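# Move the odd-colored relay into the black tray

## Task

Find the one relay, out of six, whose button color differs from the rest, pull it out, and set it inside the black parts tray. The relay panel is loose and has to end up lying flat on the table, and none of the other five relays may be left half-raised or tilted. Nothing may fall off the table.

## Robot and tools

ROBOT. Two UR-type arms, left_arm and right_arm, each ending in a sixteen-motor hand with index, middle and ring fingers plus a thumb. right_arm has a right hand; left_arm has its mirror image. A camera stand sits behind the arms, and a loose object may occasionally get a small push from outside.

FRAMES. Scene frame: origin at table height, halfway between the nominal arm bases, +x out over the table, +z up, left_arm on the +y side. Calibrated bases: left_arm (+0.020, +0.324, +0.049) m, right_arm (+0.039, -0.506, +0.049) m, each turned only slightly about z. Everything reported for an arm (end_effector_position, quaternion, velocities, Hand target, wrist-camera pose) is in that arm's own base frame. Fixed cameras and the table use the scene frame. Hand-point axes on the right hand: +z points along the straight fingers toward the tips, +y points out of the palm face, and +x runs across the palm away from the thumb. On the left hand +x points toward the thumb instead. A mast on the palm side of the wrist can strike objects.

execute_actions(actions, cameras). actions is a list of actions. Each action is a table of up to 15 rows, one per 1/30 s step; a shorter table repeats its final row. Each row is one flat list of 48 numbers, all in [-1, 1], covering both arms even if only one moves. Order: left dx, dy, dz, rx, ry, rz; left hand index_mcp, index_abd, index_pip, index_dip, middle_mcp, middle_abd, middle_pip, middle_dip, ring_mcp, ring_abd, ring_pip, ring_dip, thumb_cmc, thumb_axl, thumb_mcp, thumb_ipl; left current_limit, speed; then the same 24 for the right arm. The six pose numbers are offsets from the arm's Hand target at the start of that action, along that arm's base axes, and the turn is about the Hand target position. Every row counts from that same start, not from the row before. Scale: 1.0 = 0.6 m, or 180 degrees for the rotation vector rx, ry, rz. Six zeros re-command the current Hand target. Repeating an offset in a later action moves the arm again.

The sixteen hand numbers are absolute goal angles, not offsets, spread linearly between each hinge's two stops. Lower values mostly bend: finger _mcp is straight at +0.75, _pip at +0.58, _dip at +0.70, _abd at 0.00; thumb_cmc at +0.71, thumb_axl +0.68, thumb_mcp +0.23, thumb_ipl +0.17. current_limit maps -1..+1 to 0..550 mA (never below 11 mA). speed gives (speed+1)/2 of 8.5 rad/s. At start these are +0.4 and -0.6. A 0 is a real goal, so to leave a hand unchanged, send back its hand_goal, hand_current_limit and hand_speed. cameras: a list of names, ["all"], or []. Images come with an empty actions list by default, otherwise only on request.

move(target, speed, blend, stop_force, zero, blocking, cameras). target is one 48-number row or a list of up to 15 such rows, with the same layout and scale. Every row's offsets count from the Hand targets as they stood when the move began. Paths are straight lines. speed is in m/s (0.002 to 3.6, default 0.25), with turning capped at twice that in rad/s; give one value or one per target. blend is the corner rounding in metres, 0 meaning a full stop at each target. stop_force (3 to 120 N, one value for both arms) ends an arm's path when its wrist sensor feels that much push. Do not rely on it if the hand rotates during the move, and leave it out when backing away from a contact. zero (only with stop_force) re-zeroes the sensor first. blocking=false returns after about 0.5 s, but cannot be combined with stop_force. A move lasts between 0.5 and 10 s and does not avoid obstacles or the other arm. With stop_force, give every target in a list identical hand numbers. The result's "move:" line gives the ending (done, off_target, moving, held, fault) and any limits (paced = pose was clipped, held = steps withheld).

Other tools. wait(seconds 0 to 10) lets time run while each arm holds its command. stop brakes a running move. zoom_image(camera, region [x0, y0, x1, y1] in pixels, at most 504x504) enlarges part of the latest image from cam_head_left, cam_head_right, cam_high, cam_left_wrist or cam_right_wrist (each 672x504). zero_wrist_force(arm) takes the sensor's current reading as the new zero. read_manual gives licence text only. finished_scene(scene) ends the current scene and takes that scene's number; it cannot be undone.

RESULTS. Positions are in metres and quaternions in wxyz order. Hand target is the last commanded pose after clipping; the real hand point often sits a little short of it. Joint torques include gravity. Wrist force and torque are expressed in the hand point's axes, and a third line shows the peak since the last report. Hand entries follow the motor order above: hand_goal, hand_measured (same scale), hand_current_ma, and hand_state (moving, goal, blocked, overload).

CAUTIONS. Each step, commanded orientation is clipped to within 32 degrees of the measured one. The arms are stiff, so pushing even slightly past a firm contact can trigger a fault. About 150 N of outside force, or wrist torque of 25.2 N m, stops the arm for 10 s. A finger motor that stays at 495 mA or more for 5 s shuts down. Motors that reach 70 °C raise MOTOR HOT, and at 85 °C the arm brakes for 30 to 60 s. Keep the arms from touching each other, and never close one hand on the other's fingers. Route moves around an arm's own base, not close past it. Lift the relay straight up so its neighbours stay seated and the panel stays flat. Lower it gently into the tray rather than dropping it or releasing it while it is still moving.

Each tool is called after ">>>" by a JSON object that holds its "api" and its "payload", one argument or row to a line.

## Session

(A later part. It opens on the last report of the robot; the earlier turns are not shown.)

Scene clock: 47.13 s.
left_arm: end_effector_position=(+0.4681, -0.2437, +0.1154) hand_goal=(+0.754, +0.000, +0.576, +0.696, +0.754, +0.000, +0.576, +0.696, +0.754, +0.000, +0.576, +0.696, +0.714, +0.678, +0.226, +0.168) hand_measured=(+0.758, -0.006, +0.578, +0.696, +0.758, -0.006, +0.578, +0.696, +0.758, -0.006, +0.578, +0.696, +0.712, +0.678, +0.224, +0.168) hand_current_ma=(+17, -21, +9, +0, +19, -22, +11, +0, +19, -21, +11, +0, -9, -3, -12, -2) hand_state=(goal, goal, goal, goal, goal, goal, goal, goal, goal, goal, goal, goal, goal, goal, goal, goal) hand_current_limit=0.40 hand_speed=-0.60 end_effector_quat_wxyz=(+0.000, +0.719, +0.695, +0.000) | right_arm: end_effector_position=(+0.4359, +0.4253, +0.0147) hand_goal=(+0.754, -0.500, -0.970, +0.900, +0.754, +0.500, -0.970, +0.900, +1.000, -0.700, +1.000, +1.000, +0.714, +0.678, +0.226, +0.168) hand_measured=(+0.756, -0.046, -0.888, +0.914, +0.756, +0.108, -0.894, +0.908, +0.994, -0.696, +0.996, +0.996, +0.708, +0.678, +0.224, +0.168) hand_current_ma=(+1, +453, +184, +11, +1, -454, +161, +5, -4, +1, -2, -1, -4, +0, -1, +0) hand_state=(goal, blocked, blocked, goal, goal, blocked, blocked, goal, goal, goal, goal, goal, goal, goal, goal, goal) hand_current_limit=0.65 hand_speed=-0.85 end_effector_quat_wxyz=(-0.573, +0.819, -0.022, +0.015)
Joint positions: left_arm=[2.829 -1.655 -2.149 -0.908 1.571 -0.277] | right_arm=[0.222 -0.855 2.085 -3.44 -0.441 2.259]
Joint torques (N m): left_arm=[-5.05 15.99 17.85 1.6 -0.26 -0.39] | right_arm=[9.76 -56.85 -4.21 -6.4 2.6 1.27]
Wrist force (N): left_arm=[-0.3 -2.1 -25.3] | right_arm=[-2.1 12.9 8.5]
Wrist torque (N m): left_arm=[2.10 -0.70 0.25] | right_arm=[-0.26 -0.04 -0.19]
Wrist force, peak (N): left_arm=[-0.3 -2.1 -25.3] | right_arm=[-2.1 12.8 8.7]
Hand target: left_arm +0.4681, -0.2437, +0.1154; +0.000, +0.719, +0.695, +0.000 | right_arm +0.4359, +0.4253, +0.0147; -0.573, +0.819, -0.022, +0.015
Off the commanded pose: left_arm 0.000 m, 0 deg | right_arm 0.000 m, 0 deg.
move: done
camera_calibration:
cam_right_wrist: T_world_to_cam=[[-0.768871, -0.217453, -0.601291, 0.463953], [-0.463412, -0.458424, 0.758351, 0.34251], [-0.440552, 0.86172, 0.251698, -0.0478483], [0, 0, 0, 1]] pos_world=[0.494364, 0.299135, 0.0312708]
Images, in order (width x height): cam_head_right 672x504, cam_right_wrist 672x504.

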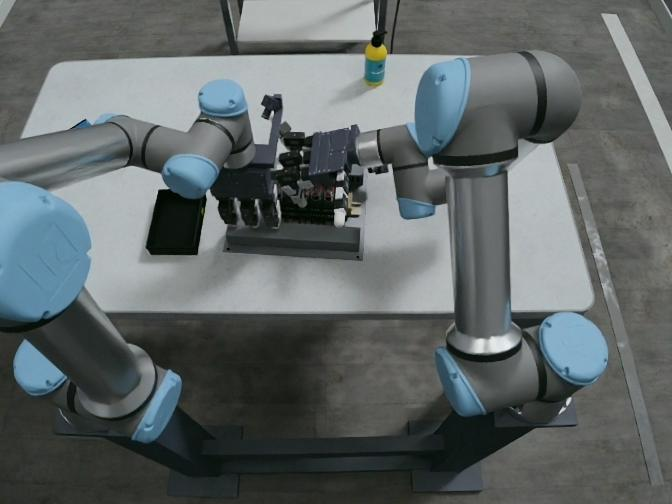

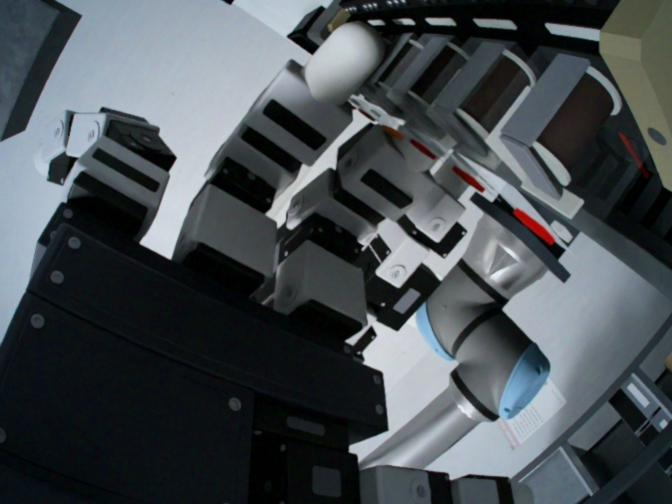

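>>> {"api": "move", "payload": {
  "target": [0, 0, 0, 0, 0, 0, 0.754, 0, 0.576, 0.696, 0.754, 0, 0.576, 0.696, 0.754, 0, 0.576, 0.696, 0.714, 0.678, 0.226, 0.168, 0.4, -0.6, 0, 0, 0.004, 0, 0, 0, 0.7534, -0.5, -0.98, 0.90, 0.7534, 0.5, -0.98, 0.90, 1, -0.7, 1, 1, 0.714, 0.678, 0.226, 0.168, 0.7, -0.85],
  "speed": 0.02
}}

>>> {"api": "move", "payload": {
  "target": [0, 0, 0, 0, 0, 0, 0.754, 0, 0.576, 0.696, 0.754, 0, 0.576, 0.696, 0.754, 0, 0.576, 0.696, 0.714, 0.678, 0.226, 0.168, 0.4, -0.6, 0, 0, 0.003, 0, 0, 0, 0.7534, -0.5, -0.98, 0.90, 0.7534, 0.5, -0.98, 0.90, 1, -0.7, 1, 1, 0.714, 0.678, 0.226, 0.168, 0.7, -0.85],
  "speed": 0.02,
  "cameras": ["cam_right_wrist", "cam_head_right"]
}}

>>> {"api": "zoom_image", "payload": {
  "camera": "cam_head_right",
  "region": [270, 175, 330, 225]
}}

>>> {"api": "zoom_image", "payload": {
  "camera": "cam_right_wrist",
  "region": [290, 0, 500, 170]
}}

Scene clock: 48.50 s.
left_arm: end_effector_position=(+0.4681, -0.2437, +0.1154) hand_goal=(+0.754, +0.000, +0.576, +0.696, +0.754, +0.000, +0.576, +0.696, +0.754, +0.000, +0.576, +0.696, +0.714, +0.678, +0.226, +0.168) hand_measured=(+0.756, -0.010, +0.578, +0.696, +0.756, -0.010, +0.578, +0.696, +0.758, -0.010, +0.578, +0.696, +0.712, +0.678, +0.224, +0.168) hand_current_ma=(+5, -38, +8, +0, +10, -38, +11, +0, +16, -37, +11, +0, -9, -3, -12, -2) hand_state=(goal, goal, goal, goal, goal, goal, goal, goal, goal, goal, goal, goal, goal, goal, goal, goal) hand_current_limit=0.40 hand_speed=-0.60 end_effector_quat_wxyz=(+0.000, +0.719, +0.695, +0.000) | right_arm: end_effector_position=(+0.4359, +0.4253, +0.0171) hand_goal=(+0.754, -0.500, -0.980, +0.900, +0.754, +0.500, -0.980, +0.900, +1.000, -0.700, +1.000, +1.000, +0.714, +0.678, +0.226, +0.168) hand_measured=(+0.730, -0.050, -0.890, +0.936, +0.732, +0.108, -0.896, +0.924, +0.994, -0.696, +0.996, +0.996, +0.708, +0.678, +0.224, +0.168) hand_current_ma=(-29, +468, +215, +52, -26, -467, +190, +29, -4, +1, -2, -1, -4, +0, -1, +0) hand_state=(blocked, blocked, blocked, blocked, blocked, blocked, blocked, blocked, goal, goal, goal, goal, goal, goal, goal, goal) hand_current_limit=0.70 hand_speed=-0.85 end_effector_quat_wxyz=(-0.573, +0.819, -0.022, +0.015)
Joint positions: left_arm=[2.829 -1.655 -2.149 -0.908 1.571 -0.277] | right_arm=[0.222 -0.861 2.086 -3.435 -0.441 2.259]
Joint torques (N m): left_arm=[-5.98 15.56 17.74 1.78 -0.25 -0.33] | right_arm=[8.71 -67.82 -6.92 -3.97 5.78 1]
Wrist force (N): left_arm=[-0.5 -1.2 -24.3] | right_arm=[-0.7 28.9 12.7]
Wrist torque (N m): left_arm=[1.92 -0.76 0.22] | right_arm=[-0.67 0.04 -0.19]
Wrist force, peak (N): left_arm=[0.0 -2.2 -25.2] | right_arm=[-0.4 30.4 13.4]
Hand target: left_arm +0.4681, -0.2437, +0.1154; +0.000, +0.719, +0.695, +0.000 | right_arm +0.4359, +0.4253, +0.0171; -0.573, +0.819, -0.022, +0.015
Off the commanded pose: left_arm 0.000 m, 0 deg | right_arm 0.000 m, 0 deg.
move: done

Scene clock: 49.20 s.
left_arm: end_effector_position=(+0.4681, -0.2437, +0.1154) hand_goal=(+0.754, +0.000, +0.576, +0.696, +0.754, +0.000, +0.576, +0.696, +0.754, +0.000, +0.576, +0.696, +0.714, +0.678, +0.226, +0.168) hand_measured=(+0.752, -0.012, +0.576, +0.696, +0.754, -0.012, +0.578, +0.696, +0.756, -0.012, +0.578, +0.696, +0.712, +0.678, +0.224, +0.168) hand_current_ma=(-10, -49, +2, +0, -1, -50, +8, +0, +9, -49, +11, +0, -9, -3, -12, -2) hand_state=(goal, goal, goal, goal, goal, goal, goal, goal, goal, goal, goal, goal, goal, goal, goal, goal) hand_current_limit=0.40 hand_speed=-0.60 end_effector_quat_wxyz=(+0.000, +0.719, +0.695, +0.000) | right_arm: end_effector_position=(+0.4359, +0.4253, +0.0188) hand_goal=(+0.754, -0.500, -0.980, +0.900, +0.754, +0.500, -0.980, +0.900, +1.000, -0.700, +1.000, +1.000, +0.714, +0.678, +0.226, +0.168) hand_measured=(+0.722, -0.050, -0.890, +0.936, +0.722, +0.108, -0.896, +0.924, +0.994, -0.696, +0.996, +0.996, +0.708, +0.678, +0.224, +0.168) hand_current_ma=(-46, +467, +215, +52, -47, -467, +190, +29, -4, +1, -2, -1, -4, +0, -1, +0) hand_state=(blocked, blocked, blocked, blocked, blocked, blocked, blocked, blocked, goal, goal, goal, goal, goal, goal, goal, goal) hand_current_limit=0.70 hand_speed=-0.85 end_effector_quat_wxyz=(-0.573, +0.819, -0.022, +0.015)
Joint positions: left_arm=[2.829 -1.655 -2.149 -0.908 1.571 -0.277] | right_arm=[0.222 -0.866 2.086 -3.431 -0.441 2.259]
Joint torques (N m): left_arm=[-5.77 15.85 17.97 1.77 -0.32 -0.32] | right_arm=[8.3 -67.07 -7.78 -3.67 7.17 0.13]
Wrist force (N): left_arm=[-0.7 -1.2 -23.4] | right_arm=[-1.4 27.5 11.0]
Wrist torque (N m): left_arm=[1.79 -0.82 0.21] | right_arm=[-0.64 0.01 -0.19]
Wrist force, peak (N): left_arm=[-0.7 -1.2 -24.2] | right_arm=[-0.9 31.7 13.1]
Hand target: left_arm +0.4681, -0.2437, +0.1154; +0.000, +0.719, +0.695, +0.000 | right_arm +0.4359, +0.4253, +0.0189; -0.573, +0.819, -0.022, +0.015
Off the commanded pose: left_arm 0.000 m, 0 deg | right_arm 0.000 m, 0 deg.
move: done
camera_calibration:
cam_right_wrist: T_world_to_cam=[[-0.768843, -0.217426, -0.601337, 0.466419], [-0.463459, -0.458436, 0.758315, 0.339475], [-0.440552, 0.861721, 0.251698, -0.0489664], [0, 0, 0, 1]] pos_world=[0.494364, 0.299235, 0.0353708]
Images, in order (width x height): cam_head_right 672x504, cam_right_wrist 672x504.

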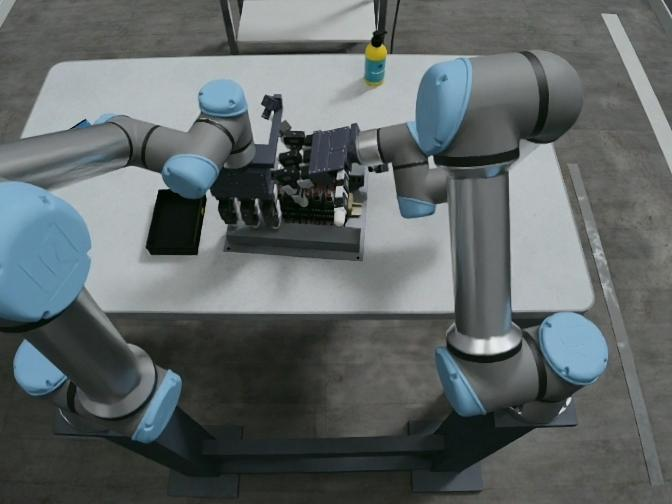

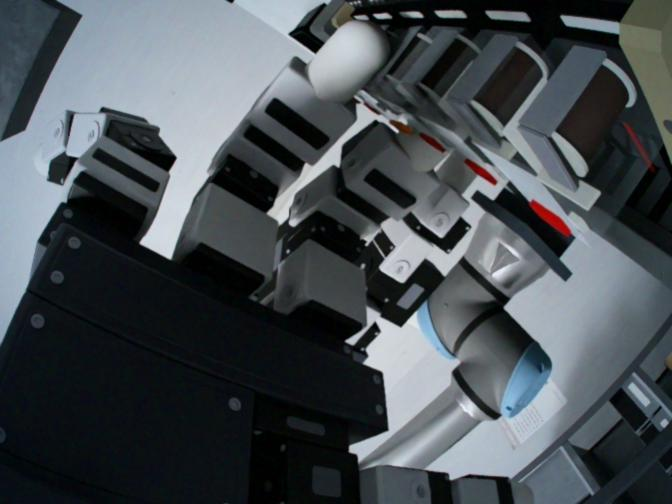

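Scaled by 8.400 from the camera's 672x504 image, which has a finer 960x720 frame.

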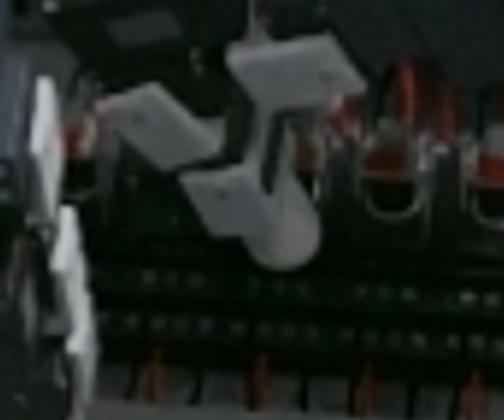

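Scaled by 2.400 from the camera's 672x504 image, which has a finer 960x720 frame.

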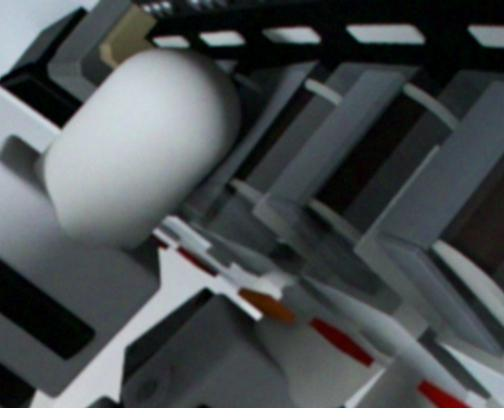

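>>> {"api": "move", "payload": {
  "target": [0, 0, 0, 0, 0, 0, 0.754, 0, 0.576, 0.696, 0.754, 0, 0.576, 0.696, 0.754, 0, 0.576, 0.696, 0.714, 0.678, 0.226, 0.168, 0.4, -0.6, 0, 0, 0.004, 0, 0, 0, 0.7534, -0.5, -1.0, 0.90, 0.7534, 0.5, -1.0, 0.90, 1, -0.7, 1, 1, 0.714, 0.678, 0.226, 0.168, 0.78, -0.85],
  "speed": 0.02,
  "cameras": ["cam_right_wrist", "cam_head_right"]
}}

>>> {"api": "zoom_image", "payload": {
  "camera": "cam_head_right",
  "region": [270, 175, 330, 225]
}}

>>> {"api": "zoom_image", "payload": {
  "camera": "cam_right_wrist",
  "region": [290, 0, 500, 170]
}}

Scene clock: 50.40 s.
left_arm: end_effector_position=(+0.4681, -0.2437, +0.1154) hand_goal=(+0.754, +0.000, +0.576, +0.696, +0.754, +0.000, +0.576, +0.696, +0.754, +0.000, +0.576, +0.696, +0.714, +0.678, +0.226, +0.168) hand_measured=(+0.752, -0.012, +0.576, +0.696, +0.754, -0.012, +0.578, +0.696, +0.756, -0.012, +0.578, +0.696, +0.712, +0.678, +0.224, +0.168) hand_current_ma=(-10, -49, +2, +0, -1, -50, +8, +0, +9, -49, +11, +0, -9, -3, -12, -2) hand_state=(goal, goal, goal, goal, goal, goal, goal, goal, goal, goal, goal, goal, goal, goal, goal, goal) hand_current_limit=0.40 hand_speed=-0.60 end_effector_quat_wxyz=(+0.000, +0.719, +0.695, +0.000) | right_arm: end_effector_position=(+0.4359, +0.4253, +0.0212) hand_goal=(+0.754, -0.500, -1.000, +0.900, +0.754, +0.500, -1.000, +0.900, +1.000, -0.700, +1.000, +1.000, +0.714, +0.678, +0.226, +0.168) hand_measured=(+0.722, -0.050, -0.890, +0.936, +0.722, +0.108, -0.898, +0.924, +0.994, -0.696, +0.996, +0.996, +0.708, +0.678, +0.224, +0.168) hand_current_ma=(-48, +489, +293, +52, -48, -489, +259, +29, -4, +1, -2, -1, -4, +0, -1, +0) hand_state=(blocked, blocked, blocked, blocked, blocked, blocked, blocked, blocked, goal, goal, goal, goal, goal, goal, goal, goal) hand_current_limit=0.78 hand_speed=-0.85 end_effector_quat_wxyz=(-0.573, +0.819, -0.021, +0.015)
Joint positions: left_arm=[2.829 -1.655 -2.149 -0.908 1.571 -0.277] | right_arm=[0.222 -0.872 2.087 -3.426 -0.441 2.259]
Joint torques (N m): left_arm=[-5.25 14.21 17.29 1.77 -0.38 -0.4] | right_arm=[6.78 -65.78 -7.51 -3.4 6.77 0.15]
Wrist force (N): left_arm=[-0.8 -0.9 -23.9] | right_arm=[-1.4 26.5 9.6]
Wrist torque (N m): left_arm=[1.87 -0.82 0.19] | right_arm=[-0.56 -0.01 -0.19]
Wrist force, peak (N): left_arm=[-0.8 -0.9 -23.9] | right_arm=[-0.9 29.3 11.3]
Hand target: left_arm +0.4681, -0.2437, +0.1154; +0.000, +0.719, +0.695, +0.000 | right_arm +0.4359, +0.4253, +0.0213; -0.573, +0.819, -0.022, +0.015
Off the commanded pose: left_arm 0.000 m, 0 deg | right_arm 0.000 m, 0 deg.
move: done
camera_calibration:
cam_right_wrist: T_world_to_cam=[[-0.768843, -0.217426, -0.601337, 0.467862], [-0.463459, -0.458436, 0.758315, 0.337655], [-0.440552, 0.861721, 0.251698, -0.0495705], [0, 0, 0, 1]] pos_world=[0.494364, 0.299235, 0.0377708]
Images, in order (width x height): cam_head_right 672x504, cam_right_wrist 672x504.

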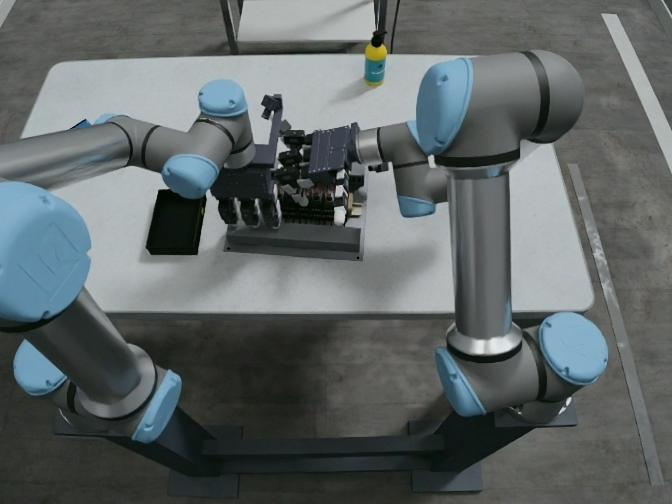

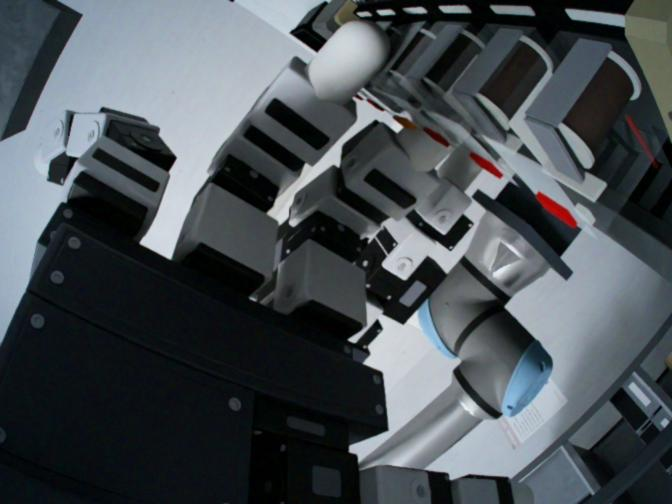

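Scaled by 8.400 from the camera's 672x504 image, which has a finer 960x720 frame.

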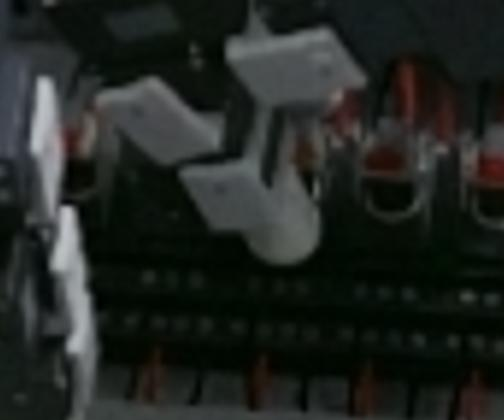

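Scaled by 2.400 from the camera's 672x504 image, which has a finer 960x720 frame.

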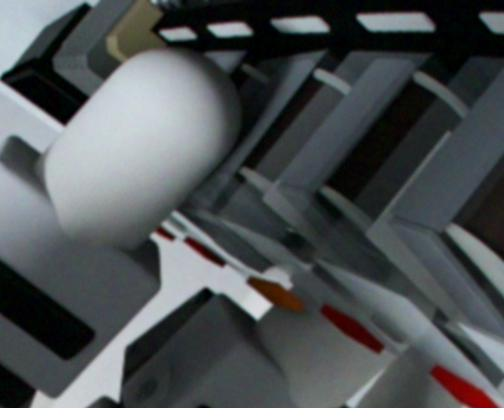

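>>> {"api": "execute_actions", "payload": {
  "actions": [],
  "cameras": ["all"]
}}

>>> {"api": "zoom_image", "payload": {
  "camera": "cam_right_wrist",
  "region": [290, 0, 500, 170]
}}

>>> {"api": "zoom_image", "payload": {
  "camera": "cam_head_right",
  "region": [240, 155, 400, 275]
}}

Scene clock: 51.77 s.
left_arm: end_effector_position=(+0.4681, -0.2437, +0.1154) hand_goal=(+0.754, +0.000, +0.576, +0.696, +0.754, +0.000, +0.576, +0.696, +0.754, +0.000, +0.576, +0.696, +0.714, +0.678, +0.226, +0.168) hand_measured=(+0.752, -0.012, +0.576, +0.696, +0.754, -0.012, +0.578, +0.696, +0.756, -0.012, +0.578, +0.696, +0.712, +0.678, +0.224, +0.168) hand_current_ma=(-10, -49, +2, +0, -1, -50, +8, +0, +9, -49, +11, +0, -9, -3, -12, -2) hand_state=(goal, goal, goal, goal, goal, goal, goal, goal, goal, goal, goal, goal, goal, goal, goal, goal) hand_current_limit=0.40 hand_speed=-0.60 end_effector_quat_wxyz=(+0.000, +0.719, +0.695, +0.000) | right_arm: end_effector_position=(+0.4359, +0.4253, +0.0213) hand_goal=(+0.754, -0.500, -1.000, +0.900, +0.754, +0.500, -1.000, +0.900, +1.000, -0.700, +1.000, +1.000, +0.714, +0.678, +0.226, +0.168) hand_measured=(+0.722, -0.050, -0.890, +0.936, +0.722, +0.110, -0.898, +0.924, +0.994, -0.696, +0.996, +0.996, +0.708, +0.678, +0.224, +0.168) hand_current_ma=(-48, +489, +293, +52, -48, -489, +258, +29, -4, +1, -2, -1, -4, +0, -1, +0) hand_state=(blocked, blocked, blocked, blocked, blocked, blocked, blocked, blocked, goal, goal, goal, goal, goal, goal, goal, goal) hand_current_limit=0.78 hand_speed=-0.85 end_effector_quat_wxyz=(-0.573, +0.819, -0.022, +0.015)
Joint positions: left_arm=[2.829 -1.655 -2.149 -0.908 1.571 -0.277] | right_arm=[0.222 -0.872 2.087 -3.425 -0.441 2.259]
Joint velocities: within noise
Joint torques (N m): left_arm=[-5.22 13.44 17.34 1.76 -0.39 -0.33] | right_arm=[5 -65.25 -7.27 -3.64 5.92 -0.2]
Wrist force (N): left_arm=[-0.8 -1.2 -23.6] | right_arm=[-1.2 26.4 9.5]
Wrist torque (N m): left_arm=[1.80 -0.82 0.21] | right_arm=[-0.55 -0.02 -0.18]
Wrist force, peak (N): left_arm=[-1.2 -0.7 -23.8] | right_arm=[-1.4 26.6 9.6]
Hand target: left_arm +0.4681, -0.2437, +0.1154; +0.000, +0.719, +0.695, +0.000 | right_arm +0.4359, +0.4253, +0.0213; -0.573, +0.819, -0.022, +0.015
Off the commanded pose: left_arm 0.000 m, 0 deg | right_arm 0.000 m, 0 deg.
camera_calibration:
cam_left_wrist: T_world_to_cam=[[-0.635665, -0.77156, 0.0250287, 0.0738284], [-0.535606, 0.464154, 0.70547, 0.237083], [-0.555929, 0.435037, -0.708298, 0.573866], [0, 0, 0, 1]] pos_world=[0.492942, -0.302733, 0.237365]
cam_right_wrist: T_world_to_cam=[[-0.768843, -0.217426, -0.601337, 0.467923], [-0.463459, -0.458436, 0.758315, 0.337579], [-0.440552, 0.861721, 0.251698, -0.0495956], [0, 0, 0, 1]] pos_world=[0.494364, 0.299235, 0.0378708]

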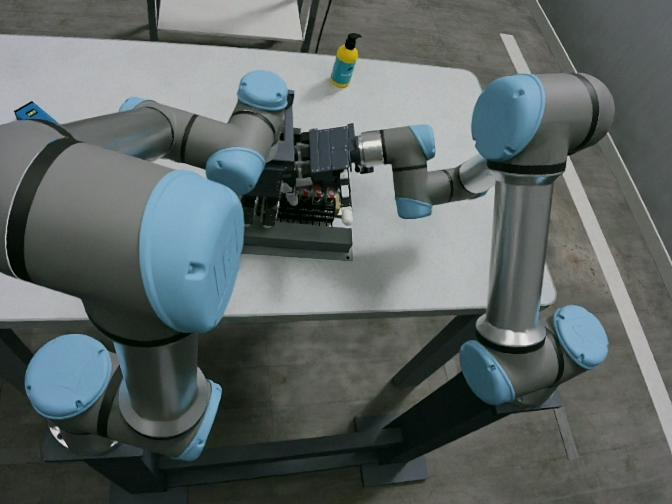

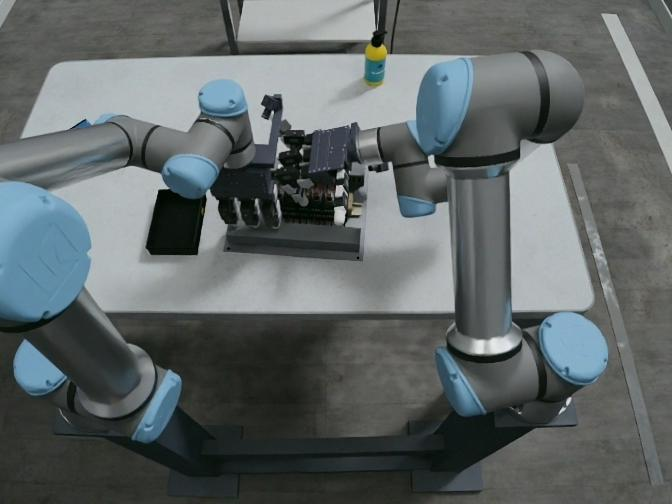

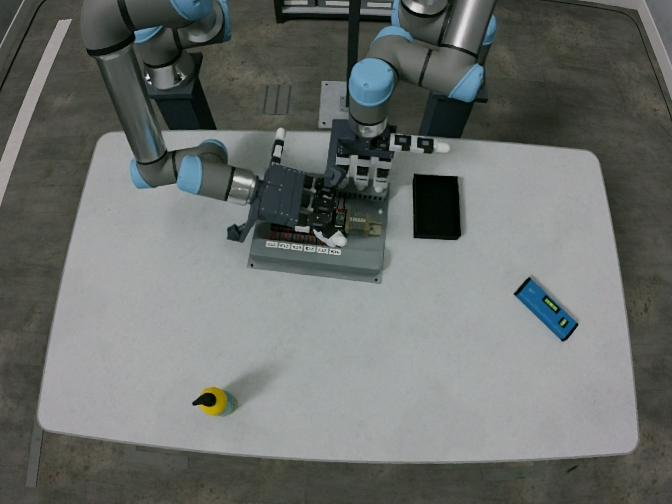

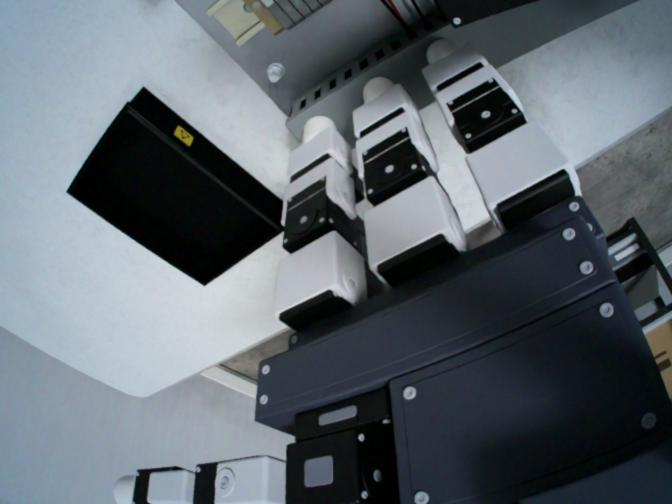

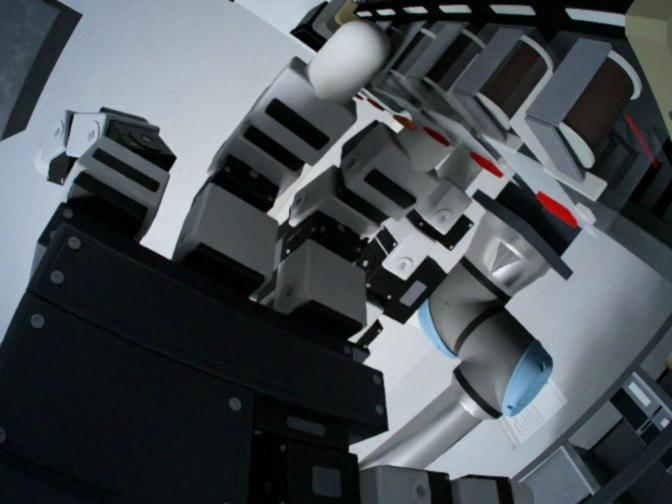

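Scaled by 2.400 from the camera's 672x504 image, which has a finer 960x720 frame.

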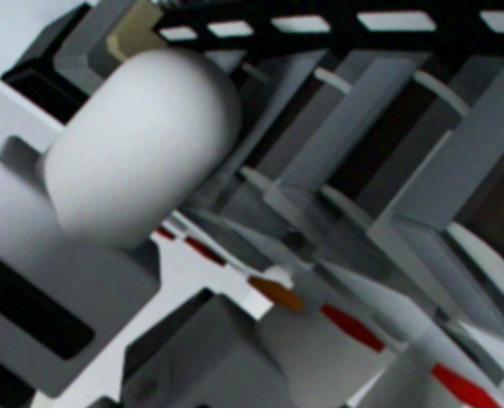

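Scaled by 3.150 from the camera's 672x504 image, which has a finer 960x720 frame.

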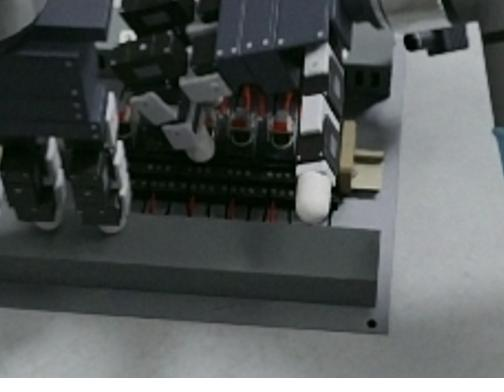

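>>> {"api": "move", "payload": {
  "target": [
    [0,0,0,0,0,0,0.754,0,0.576,0.696,0.754,0,0.576,0.696,0.754,0,0.576,0.696,0.714,0.678,0.226,0.168,0.4,-0.6,0,0,-0.004,0,0,0,0.7534,-0.3,-0.9,0.9,0.7534,0.3,-0.9,0.9,1,-0.7,1,1,0.714,0.678,0.226,0.168,0.2,-0.75],
    [0,0,0,0,0,0,0.754,0,0.576,0.696,0.754,0,0.576,0.696,0.754,0,0.576,0.696,0.714,0.678,0.226,0.168,0.4,-0.6,0,0,-0.004,0,0,0,0.7534,0.35,-0.883,0.9,0.7534,-0.35,-0.883,0.9,1,-0.7,1,1,0.714,0.678,0.226,0.168,0.1,-0.75],
    [0,0,0,0,0,0,0.754,0,0.576,0.696,0.754,0,0.576,0.696,0.754,0,0.576,0.696,0.714,0.678,0.226,0.168,0.4,-0.6,0,0,-0.011,0,0,0,0.7534,0.35,-0.883,0.9,0.7534,-0.35,-0.883,0.9,1,-0.7,1,1,0.714,0.678,0.226,0.168,0.1,-0.75]
  ],
  "speed": 0.02,
  "cameras": ["cam_right_wrist","cam_head_right"]
}}

>>> {"api": "zoom_image", "payload": {
  "camera": "cam_head_right",
  "region": [270, 175, 330, 225]
}}

>>> {"api": "zoom_image", "payload": {
  "camera": "cam_right_wrist",
  "region": [290, 0, 500, 170]
}}

Scene clock: 55.30 s.
left_arm: end_effector_position=(+0.4681, -0.2437, +0.1154) hand_goal=(+0.754, +0.000, +0.576, +0.696, +0.754, +0.000, +0.576, +0.696, +0.754, +0.000, +0.576, +0.696, +0.714, +0.678, +0.226, +0.168) hand_measured=(+0.752, -0.012, +0.576, +0.696, +0.754, -0.012, +0.578, +0.696, +0.756, -0.012, +0.578, +0.696, +0.712, +0.678, +0.224, +0.168) hand_current_ma=(-10, -49, +2, +0, -1, -50, +8, +0, +9, -49, +11, +0, -9, -3, -12, -2) hand_state=(goal, goal, goal, goal, goal, goal, goal, goal, goal, goal, goal, goal, goal, goal, goal, goal) hand_current_limit=0.40 hand_speed=-0.60 end_effector_quat_wxyz=(+0.000, +0.719, +0.695, +0.000) | right_arm: end_effector_position=(+0.4359, +0.4253, +0.0149) hand_goal=(+0.754, +0.350, -0.882, +0.900, +0.754, -0.350, -0.882, +0.900, +1.000, -0.700, +1.000, +1.000, +0.714, +0.678, +0.226, +0.168) hand_measured=(+0.738, +0.346, -0.884, +0.898, +0.740, -0.346, -0.884, +0.898, +0.994, -0.696, +0.996, +0.996, +0.708, +0.678, +0.224, +0.168) hand_current_ma=(-17, -1, +0, -1, -13, +1, -1, -1, -4, +1, -2, -1, -4, +0, -1, +0) hand_state=(goal, goal, goal, goal, goal, goal, goal, goal, goal, goal, goal, goal, goal, goal, goal, goal) hand_current_limit=0.10 hand_speed=-0.75 end_effector_quat_wxyz=(-0.573, +0.819, -0.022, +0.015)
Joint positions: left_arm=[2.829 -1.655 -2.149 -0.908 1.571 -0.277] | right_arm=[0.222 -0.856 2.085 -3.44 -0.441 2.259]
Joint torques (N m): left_arm=[-6.15 10.78 17.69 1.61 -0.37 -0.39] | right_arm=[-0.78 -32.9 -20.67 -4.94 1.05 -1.25]
Wrist force (N): left_arm=[-1.0 -1.2 -23.5] | right_arm=[-1.0 1.5 -1.6]
Wrist torque (N m): left_arm=[1.80 -0.79 0.19] | right_arm=[0.22 0.07 -0.20]
Wrist force, peak (N): left_arm=[-0.7 -0.9 -23.9] | right_arm=[-1.3 26.5 9.6]
Hand target: left_arm +0.4681, -0.2437, +0.1154; +0.000, +0.719, +0.695, +0.000 | right_arm +0.4359, +0.4253, +0.0147; -0.573, +0.819, -0.022, +0.015
Off the commanded pose: left_arm 0.000 m, 0 deg | right_arm 0.000 m, 0 deg.
move: done
camera_calibration:
cam_right_wrist: T_world_to_cam=[[-0.768871, -0.217453, -0.601291, 0.464095], [-0.463412, -0.458424, 0.758351, 0.342405], [-0.440552, 0.86172, 0.251698, -0.0479848], [0, 0, 0, 1]] pos_world=[0.494364, 0.299235, 0.0314708]
Images, in order (width x height): cam_head_right 672x504, cam_right_wrist 672x504.

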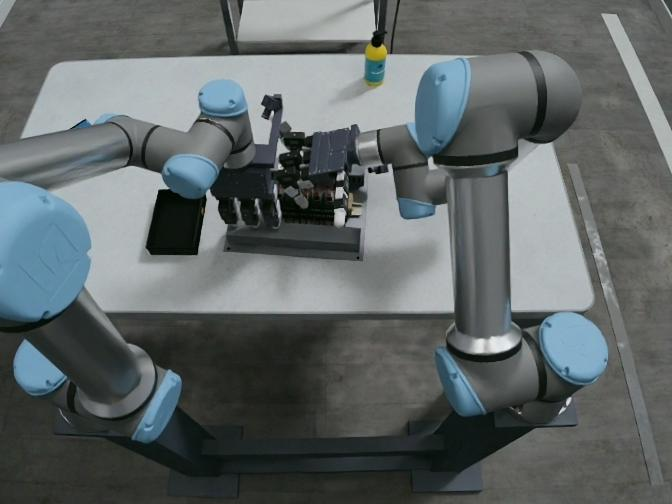

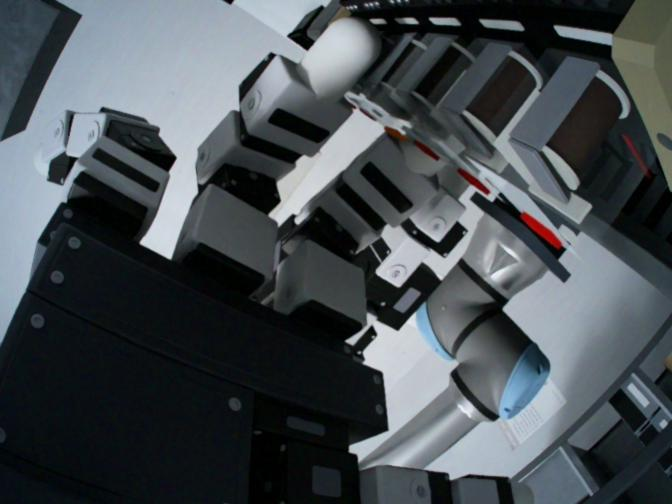

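Scaled by 8.400 from the camera's 672x504 image, which has a finer 960x720 frame.

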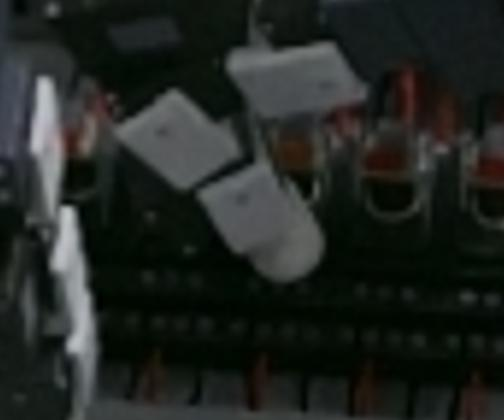

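Scaled by 2.400 from the camera's 672x504 image, which has a finer 960x720 frame.

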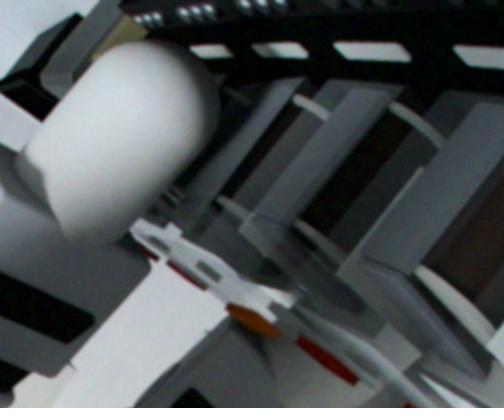

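>>> {"api": "move", "payload": {
  "target": [
    [0,0,0,0,0,0,0.754,0,0.576,0.696,0.754,0,0.576,0.696,0.754,0,0.576,0.696,0.714,0.678,0.226,0.168,0.4,-0.6,0,-0.0033,0,0,0,0,0.7534,0.35,-0.9,0.9,0.7534,-0.35,-0.9,0.9,1,-0.7,1,1,0.714,0.678,0.226,0.168,0.1,-0.75],
    [0,0,0,0,0,0,0.754,0,0.576,0.696,0.754,0,0.576,0.696,0.754,0,0.576,0.696,0.714,0.678,0.226,0.168,0.4,-0.6,0,-0.0033,0,0,0,0,0.7534,-0.3,-0.9,0.9,0.7534,0.3,-0.9,0.9,1,-0.7,1,1,0.714,0.678,0.226,0.168,-0.75,-0.88]
  ],
  "speed": 0.02,
  "cameras": ["cam_right_wrist","cam_head_right"]
}}

>>> {"api": "zoom_image", "payload": {
  "camera": "cam_head_right",
  "region": [270, 175, 330, 225]
}}

Scene clock: 57.70 s.
left_arm: end_effector_position=(+0.4681, -0.2437, +0.1154) hand_goal=(+0.754, +0.000, +0.576, +0.696, +0.754, +0.000, +0.576, +0.696, +0.754, +0.000, +0.576, +0.696, +0.714, +0.678, +0.226, +0.168) hand_measured=(+0.752, -0.012, +0.576, +0.696, +0.754, -0.012, +0.578, +0.696, +0.756, -0.012, +0.578, +0.696, +0.712, +0.678, +0.224, +0.168) hand_current_ma=(-10, -49, +2, +0, -1, -50, +8, +0, +9, -49, +11, +0, -9, -3, -12, -2) hand_state=(goal, goal, goal, goal, goal, goal, goal, goal, goal, goal, goal, goal, goal, goal, goal, goal) hand_current_limit=0.40 hand_speed=-0.60 end_effector_quat_wxyz=(+0.000, +0.719, +0.695, +0.000) | right_arm: end_effector_position=(+0.4359, +0.4233, +0.0147) hand_goal=(+0.754, -0.300, -0.900, +0.900, +0.754, +0.300, -0.900, +0.900, +1.000, -0.700, +1.000, +1.000, +0.714, +0.678, +0.226, +0.168) hand_measured=(+0.742, +0.094, -0.888, +0.902, +0.742, -0.044, -0.890, +0.902, +0.994, -0.696, +0.996, +0.996, +0.708, +0.678, +0.224, +0.168) hand_current_ma=(-11, +69, +9, +1, -10, -69, +8, +0, -4, +1, -2, -1, -4, +0, -1, +0) hand_state=(goal, blocked, goal, goal, goal, blocked, goal, goal, goal, goal, goal, goal, goal, goal, goal, goal) hand_current_limit=-0.75 hand_speed=-0.88 end_effector_quat_wxyz=(-0.573, +0.819, -0.022, +0.015)
Joint positions: left_arm=[2.829 -1.655 -2.149 -0.908 1.571 -0.277] | right_arm=[0.218 -0.858 2.089 -3.435 -0.438 2.251]
Joint torques (N m): left_arm=[-5.84 8.92 16.8 1.68 -0.4 -0.41] | right_arm=[-13.03 -50.15 -5.2 -1.58 0.83 -1.74]
Wrist force (N): left_arm=[-1.0 -1.1 -23.9] | right_arm=[-3.3 2.1 -0.7]
Wrist torque (N m): left_arm=[1.84 -0.79 0.19] | right_arm=[0.18 0.02 -0.17]
Wrist force, peak (N): left_arm=[-1.0 -1.1 -23.9] | right_arm=[-5.7 2.0 -0.8]
Hand target: left_arm +0.4681, -0.2437, +0.1154; +0.000, +0.719, +0.695, +0.000 | right_arm +0.4359, +0.4233, +0.0147; -0.573, +0.819, -0.022, +0.015
Off the commanded pose: left_arm 0.000 m, 0 deg | right_arm 0.000 m, 0 deg.
move: done
camera_calibration:
cam_right_wrist: T_world_to_cam=[[-0.768871, -0.217453, -0.601291, 0.46354], [-0.463412, -0.458424, 0.758351, 0.341639], [-0.440552, 0.86172, 0.251698, -0.046211], [0, 0, 0, 1]] pos_world=[0.494364, 0.297235, 0.0312708]
Images, in order (width x height): cam_head_right 672x504, cam_right_wrist 672x504.

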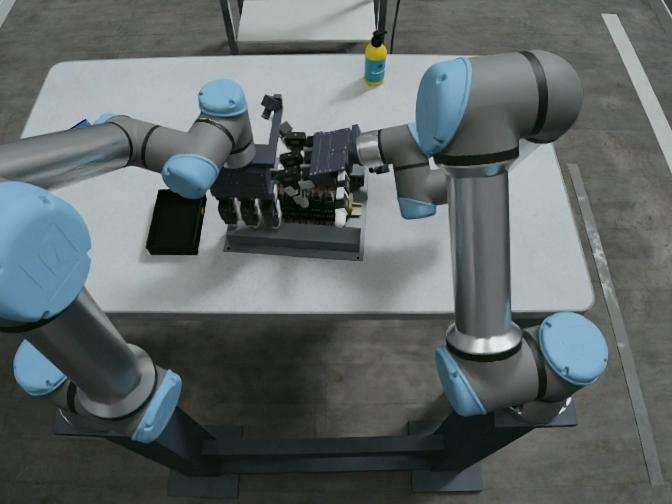

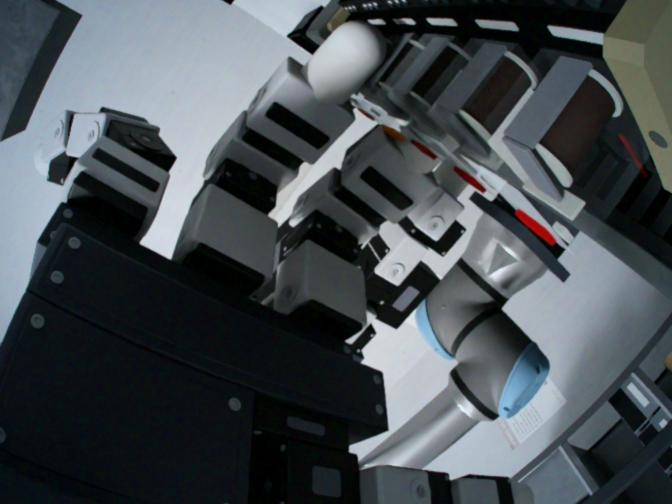

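Scaled by 8.400 from the camera's 672x504 image, which has a finer 960x720 frame.

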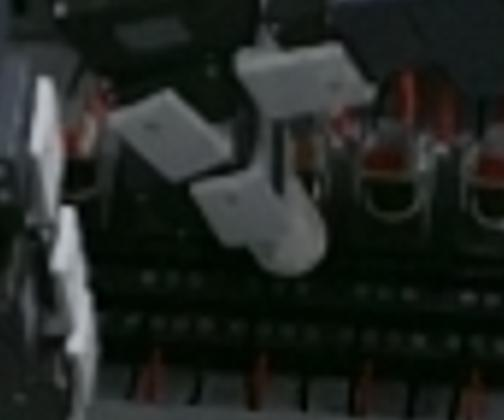

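>>> {"api": "move", "payload": {
  "target": [
    [0,0,0,0,0,0,0.754,0,0.576,0.696,0.754,0,0.576,0.696,0.754,0,0.576,0.696,0.714,0.678,0.226,0.168,0.4,-0.6,-0.0017,0,0,0,0,0,0.7534,-0.3,-0.9,0.9,0.7534,0.3,-0.9,0.9,1,-0.7,1,1,0.714,0.678,0.226,0.168,-0.75,-0.88],
    [0,0,0,0,0,0,0.754,0,0.576,0.696,0.754,0,0.576,0.696,0.754,0,0.576,0.696,0.714,0.678,0.226,0.168,0.4,-0.6,-0.0017,0,0,0,0,0,0.7534,-0.4,-0.93,0.9,0.7534,0.4,-0.93,0.9,1,-0.7,1,1,0.714,0.678,0.226,0.168,0.3,-0.85]
  ],
  "speed": 0.02,
  "cameras": ["cam_right_wrist"]
}}

>>> {"api": "move", "payload": {
  "target": [0,0,0,0,0,0,0.754,0,0.576,0.696,0.754,0,0.576,0.696,0.754,0,0.576,0.696,0.714,0.678,0.226,0.168,0.4,-0.6,0,0,0,0,0,0,0.7534,-0.5,-0.97,0.9,0.7534,0.5,-0.97,0.9,1,-0.7,1,1,0.714,0.678,0.226,0.168,0.7,-0.85],
  "speed": 0.02,
  "cameras": ["cam_right_wrist"]
}}

>>> {"api": "zoom_image", "payload": {
  "camera": "cam_right_wrist",
  "region": [290, 0, 500, 170]
}}

Scene clock: 59.80 s.
left_arm: end_effector_position=(+0.4681, -0.2437, +0.1154) hand_goal=(+0.754, +0.000, +0.576, +0.696, +0.754, +0.000, +0.576, +0.696, +0.754, +0.000, +0.576, +0.696, +0.714, +0.678, +0.226, +0.168) hand_measured=(+0.752, -0.012, +0.576, +0.696, +0.754, -0.012, +0.578, +0.696, +0.756, -0.012, +0.578, +0.696, +0.712, +0.678, +0.224, +0.168) hand_current_ma=(-10, -49, +2, +0, -1, -50, +8, +0, +9, -49, +11, +0, -9, -3, -12, -2) hand_state=(goal, goal, goal, goal, goal, goal, goal, goal, goal, goal, goal, goal, goal, goal, goal, goal) hand_current_limit=0.40 hand_speed=-0.60 end_effector_quat_wxyz=(+0.000, +0.719, +0.695, +0.000) | right_arm: end_effector_position=(+0.4349, +0.4233, +0.0147) hand_goal=(+0.754, -0.400, -0.930, +0.900, +0.754, +0.400, -0.930, +0.900, +1.000, -0.700, +1.000, +1.000, +0.714, +0.678, +0.226, +0.168) hand_measured=(+0.746, -0.072, -0.884, +0.908, +0.746, +0.022, -0.892, +0.906, +0.994, -0.696, +0.996, +0.996, +0.708, +0.678, +0.224, +0.168) hand_current_ma=(-5, +357, +76, +6, -5, -357, +55, +3, -4, +1, -2, -1, -4, +0, -1, +0) hand_state=(goal, blocked, blocked, goal, goal, blocked, blocked, goal, goal, goal, goal, goal, goal, goal, goal, goal) hand_current_limit=0.30 hand_speed=-0.85 end_effector_quat_wxyz=(-0.573, +0.819, -0.022, +0.015)
Joint positions: left_arm=[2.829 -1.655 -2.149 -0.908 1.571 -0.277] | right_arm=[0.218 -0.859 2.092 -3.437 -0.439 2.252]
Joint torques (N m): left_arm=[-5.04 7.67 17.13 1.59 -0.39 -0.28] | right_arm=[12.24 -49.03 -1.69 -4.45 2.83 1.55]
Wrist force (N): left_arm=[-0.7 -1.1 -23.6] | right_arm=[3.0 10.4 5.6]
Wrist torque (N m): left_arm=[1.82 -0.83 0.21] | right_arm=[-0.12 0.23 -0.24]
Wrist force, peak (N): left_arm=[-1.0 -1.2 -24.1] | right_arm=[3.0 10.5 5.7]
Hand target: left_arm +0.4681, -0.2437, +0.1154; +0.000, +0.719, +0.695, +0.000 | right_arm +0.4349, +0.4233, +0.0147; -0.573, +0.819, -0.022, +0.015
Off the commanded pose: left_arm 0.000 m, 0 deg | right_arm 0.000 m, 0 deg.
move: done
camera_calibration:
cam_right_wrist: T_world_to_cam=[[-0.768871, -0.217453, -0.601291, 0.462771], [-0.463412, -0.458424, 0.758351, 0.341176], [-0.440552, 0.86172, 0.251698, -0.0466516], [0, 0, 0, 1]] pos_world=[0.493364, 0.297235, 0.0312708]
Images, in order (width x height): cam_right_wrist 672x504.

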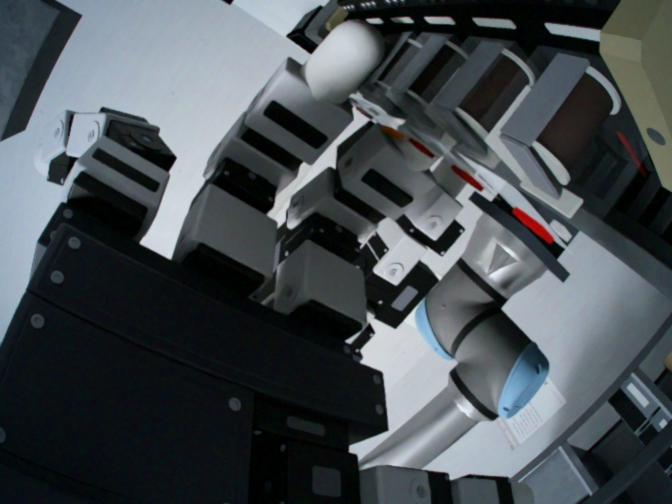

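Scene clock: 60.30 s.
left_arm: end_effector_position=(+0.4681, -0.2437, +0.1154) hand_goal=(+0.754, +0.000, +0.576, +0.696, +0.754, +0.000, +0.576, +0.696, +0.754, +0.000, +0.576, +0.696, +0.714, +0.678, +0.226, +0.168) hand_measured=(+0.752, -0.012, +0.576, +0.696, +0.754, -0.012, +0.578, +0.696, +0.756, -0.012, +0.578, +0.696, +0.712, +0.678, +0.224, +0.168) hand_current_ma=(-10, -49, +2, +0, -1, -50, +8, +0, +9, -49, +11, +0, -9, -3, -12, -2) hand_state=(goal, goal, goal, goal, goal, goal, goal, goal, goal, goal, goal, goal, goal, goal, goal, goal) hand_current_limit=0.40 hand_speed=-0.60 end_effector_quat_wxyz=(+0.000, +0.719, +0.695, +0.000) | right_arm: end_effector_position=(+0.4349, +0.4233, +0.0147) hand_goal=(+0.754, -0.500, -0.970, +0.900, +0.754, +0.500, -0.970, +0.900, +1.000, -0.700, +1.000, +1.000, +0.714, +0.678, +0.226, +0.168) hand_measured=(+0.748, -0.104, -0.884, +0.908, +0.748, +0.048, -0.898, +0.910, +0.994, -0.696, +0.996, +0.996, +0.708, +0.678, +0.224, +0.168) hand_current_ma=(-3, +468, +197, +6, -3, -467, +151, +6, -4, +1, -2, -1, -4, +0, -1, +0) hand_state=(goal, blocked, blocked, goal, goal, blocked, blocked, goal, goal, goal, goal, goal, goal, goal, goal, goal) hand_current_limit=0.70 hand_speed=-0.85 end_effector_quat_wxyz=(-0.573, +0.819, -0.022, +0.015)
Joint positions: left_arm=[2.829 -1.655 -2.149 -0.908 1.571 -0.277] | right_arm=[0.218 -0.859 2.092 -3.437 -0.439 2.252]
Joint torques (N m): left_arm=[-5.7 7.62 17.66 1.55 -0.45 -0.33] | right_arm=[8.21 -49.33 -6.43 -4.8 4.37 1.51]
Wrist force (N): left_arm=[-0.9 -1.2 -23.5] | right_arm=[1.7 14.5 8.6]
Wrist torque (N m): left_arm=[1.80 -0.80 0.20] | right_arm=[-0.29 0.20 -0.27]
Wrist force, peak (N): left_arm=[-0.8 -1.1 -23.8] | right_arm=[2.0 14.7 8.7]
Hand target: left_arm +0.4681, -0.2437, +0.1154; +0.000, +0.719, +0.695, +0.000 | right_arm +0.4349, +0.4233, +0.0147; -0.573, +0.819, -0.022, +0.015
Off the commanded pose: left_arm 0.000 m, 0 deg | right_arm 0.000 m, 0 deg.
move: done
camera_calibration:
cam_right_wrist: T_world_to_cam=[[-0.768871, -0.217453, -0.601291, 0.462771], [-0.463412, -0.458424, 0.758351, 0.341176], [-0.440552, 0.86172, 0.251698, -0.0466516], [0, 0, 0, 1]] pos_world=[0.493364, 0.297235, 0.0312708]
Images, in order (width x height): cam_right_wrist 672x504.

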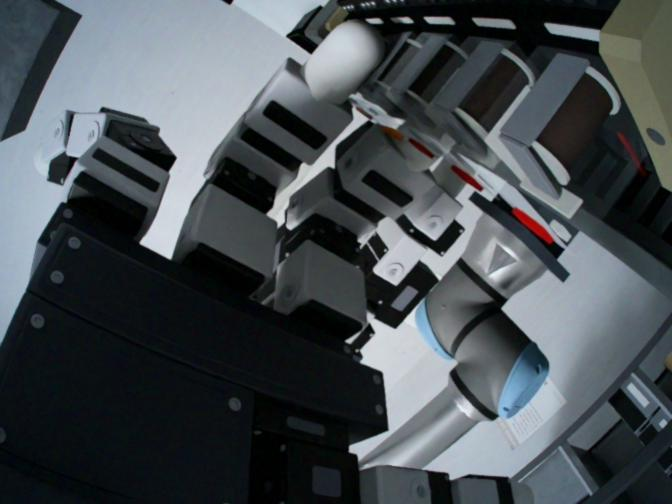

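Scaled by 2.400 from the camera's 672x504 image, which has a finer 960x720 frame.

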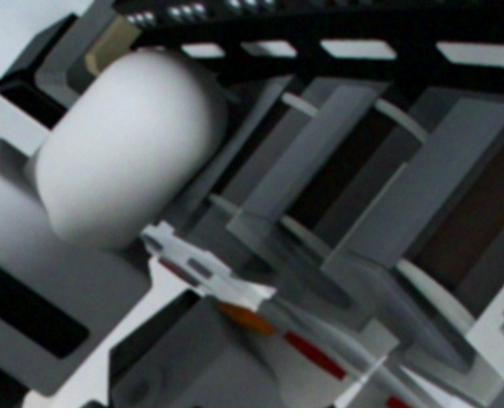

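>>> {"api": "move", "payload": {
  "target": [0,0,0,0,0,0,0.754,0,0.576,0.696,0.754,0,0.576,0.696,0.754,0,0.576,0.696,0.714,0.678,0.226,0.168,0.4,-0.6,0,0,0.006,0,0,0,0.7534,-0.5,-1.0,0.9,0.7534,0.5,-1.0,0.9,1,-0.7,1,1,0.714,0.678,0.226,0.168,0.73,-0.85],
  "speed": 0.02,
  "cameras": ["cam_right_wrist"]
}}

>>> {"api": "zoom_image", "payload": {
  "camera": "cam_right_wrist",
  "region": [290, 0, 500, 170]
}}

Scene clock: 61.43 s.
left_arm: end_effector_position=(+0.4681, -0.2437, +0.1154) hand_goal=(+0.754, +0.000, +0.576, +0.696, +0.754, +0.000, +0.576, +0.696, +0.754, +0.000, +0.576, +0.696, +0.714, +0.678, +0.226, +0.168) hand_measured=(+0.748, -0.018, +0.574, +0.696, +0.752, -0.018, +0.576, +0.696, +0.754, -0.018, +0.578, +0.696, +0.712, +0.678, +0.224, +0.168) hand_current_ma=(-31, -70, -10, -2, -13, -71, +0, +0, +3, -70, +10, +0, -9, -3, -12, -2) hand_state=(goal, goal, goal, goal, goal, goal, goal, goal, goal, goal, goal, goal, goal, goal, goal, goal) hand_current_limit=0.40 hand_speed=-0.60 end_effector_quat_wxyz=(+0.000, +0.719, +0.695, +0.000) | right_arm: end_effector_position=(+0.4349, +0.4234, +0.0182) hand_goal=(+0.754, -0.500, -1.000, +0.900, +0.754, +0.500, -1.000, +0.900, +1.000, -0.700, +1.000, +1.000, +0.714, +0.678, +0.226, +0.168) hand_measured=(+0.728, -0.108, -0.890, +0.924, +0.722, +0.050, -0.904, +0.928, +0.994, -0.696, +0.996, +0.996, +0.708, +0.678, +0.224, +0.168) hand_current_ma=(-33, +476, +290, +27, -46, -476, +235, +34, -4, +1, -2, -1, -4, +0, -1, +0) hand_state=(blocked, blocked, blocked, blocked, blocked, blocked, blocked, blocked, goal, goal, goal, goal, goal, goal, goal, goal) hand_current_limit=0.73 hand_speed=-0.85 end_effector_quat_wxyz=(-0.573, +0.819, -0.022, +0.015)
Joint positions: left_arm=[2.829 -1.655 -2.149 -0.908 1.571 -0.277] | right_arm=[0.218 -0.867 2.093 -3.43 -0.439 2.252]
Joint torques (N m): left_arm=[-5.15 7.7 17.69 1.73 -0.05 -0.37] | right_arm=[0.6 -65.81 -7.07 -3.99 5.59 0.8]
Wrist force (N): left_arm=[-1.5 -0.9 -22.1] | right_arm=[-2.2 28.0 10.8]
Wrist torque (N m): left_arm=[1.66 -0.87 0.16] | right_arm=[-0.59 0.04 -0.24]
Wrist force, peak (N): left_arm=[-1.1 -1.0 -23.8] | right_arm=[-1.0 30.5 12.7]
Hand target: left_arm +0.4681, -0.2437, +0.1154; +0.000, +0.719, +0.695, +0.000 | right_arm +0.4349, +0.4233, +0.0183; -0.573, +0.819, -0.022, +0.015
Off the commanded pose: left_arm 0.000 m, 0 deg | right_arm 0.000 m, 0 deg.
move: done
camera_calibration:
cam_right_wrist: T_world_to_cam=[[-0.768871, -0.217453, -0.601291, 0.464875], [-0.463412, -0.458424, 0.758351, 0.338522], [-0.440552, 0.86172, 0.251698, -0.0475325], [0, 0, 0, 1]] pos_world=[0.493364, 0.297235, 0.0347708]
Images, in order (width x height): cam_right_wrist 672x504.

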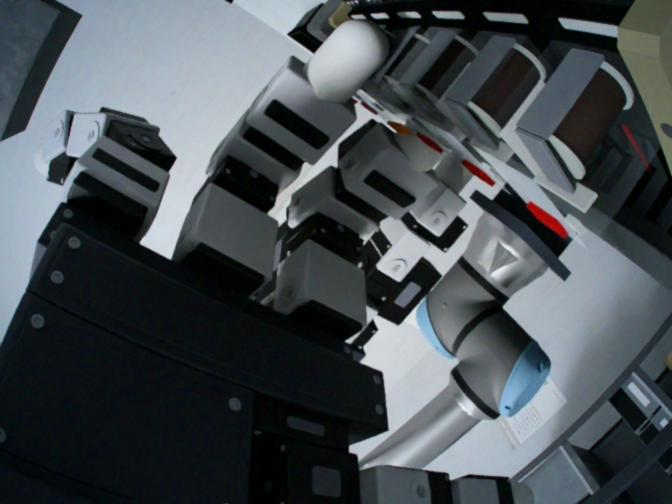

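Scaled by 2.400 from the camera's 672x504 image, which has a finer 960x720 frame.

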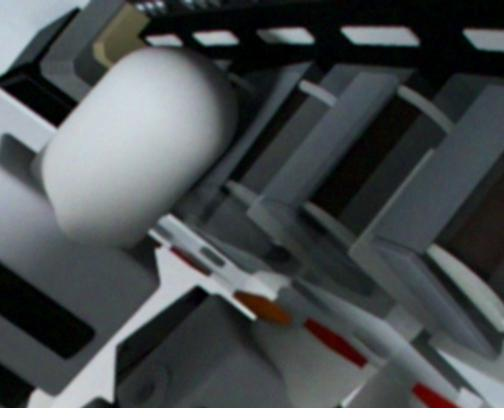

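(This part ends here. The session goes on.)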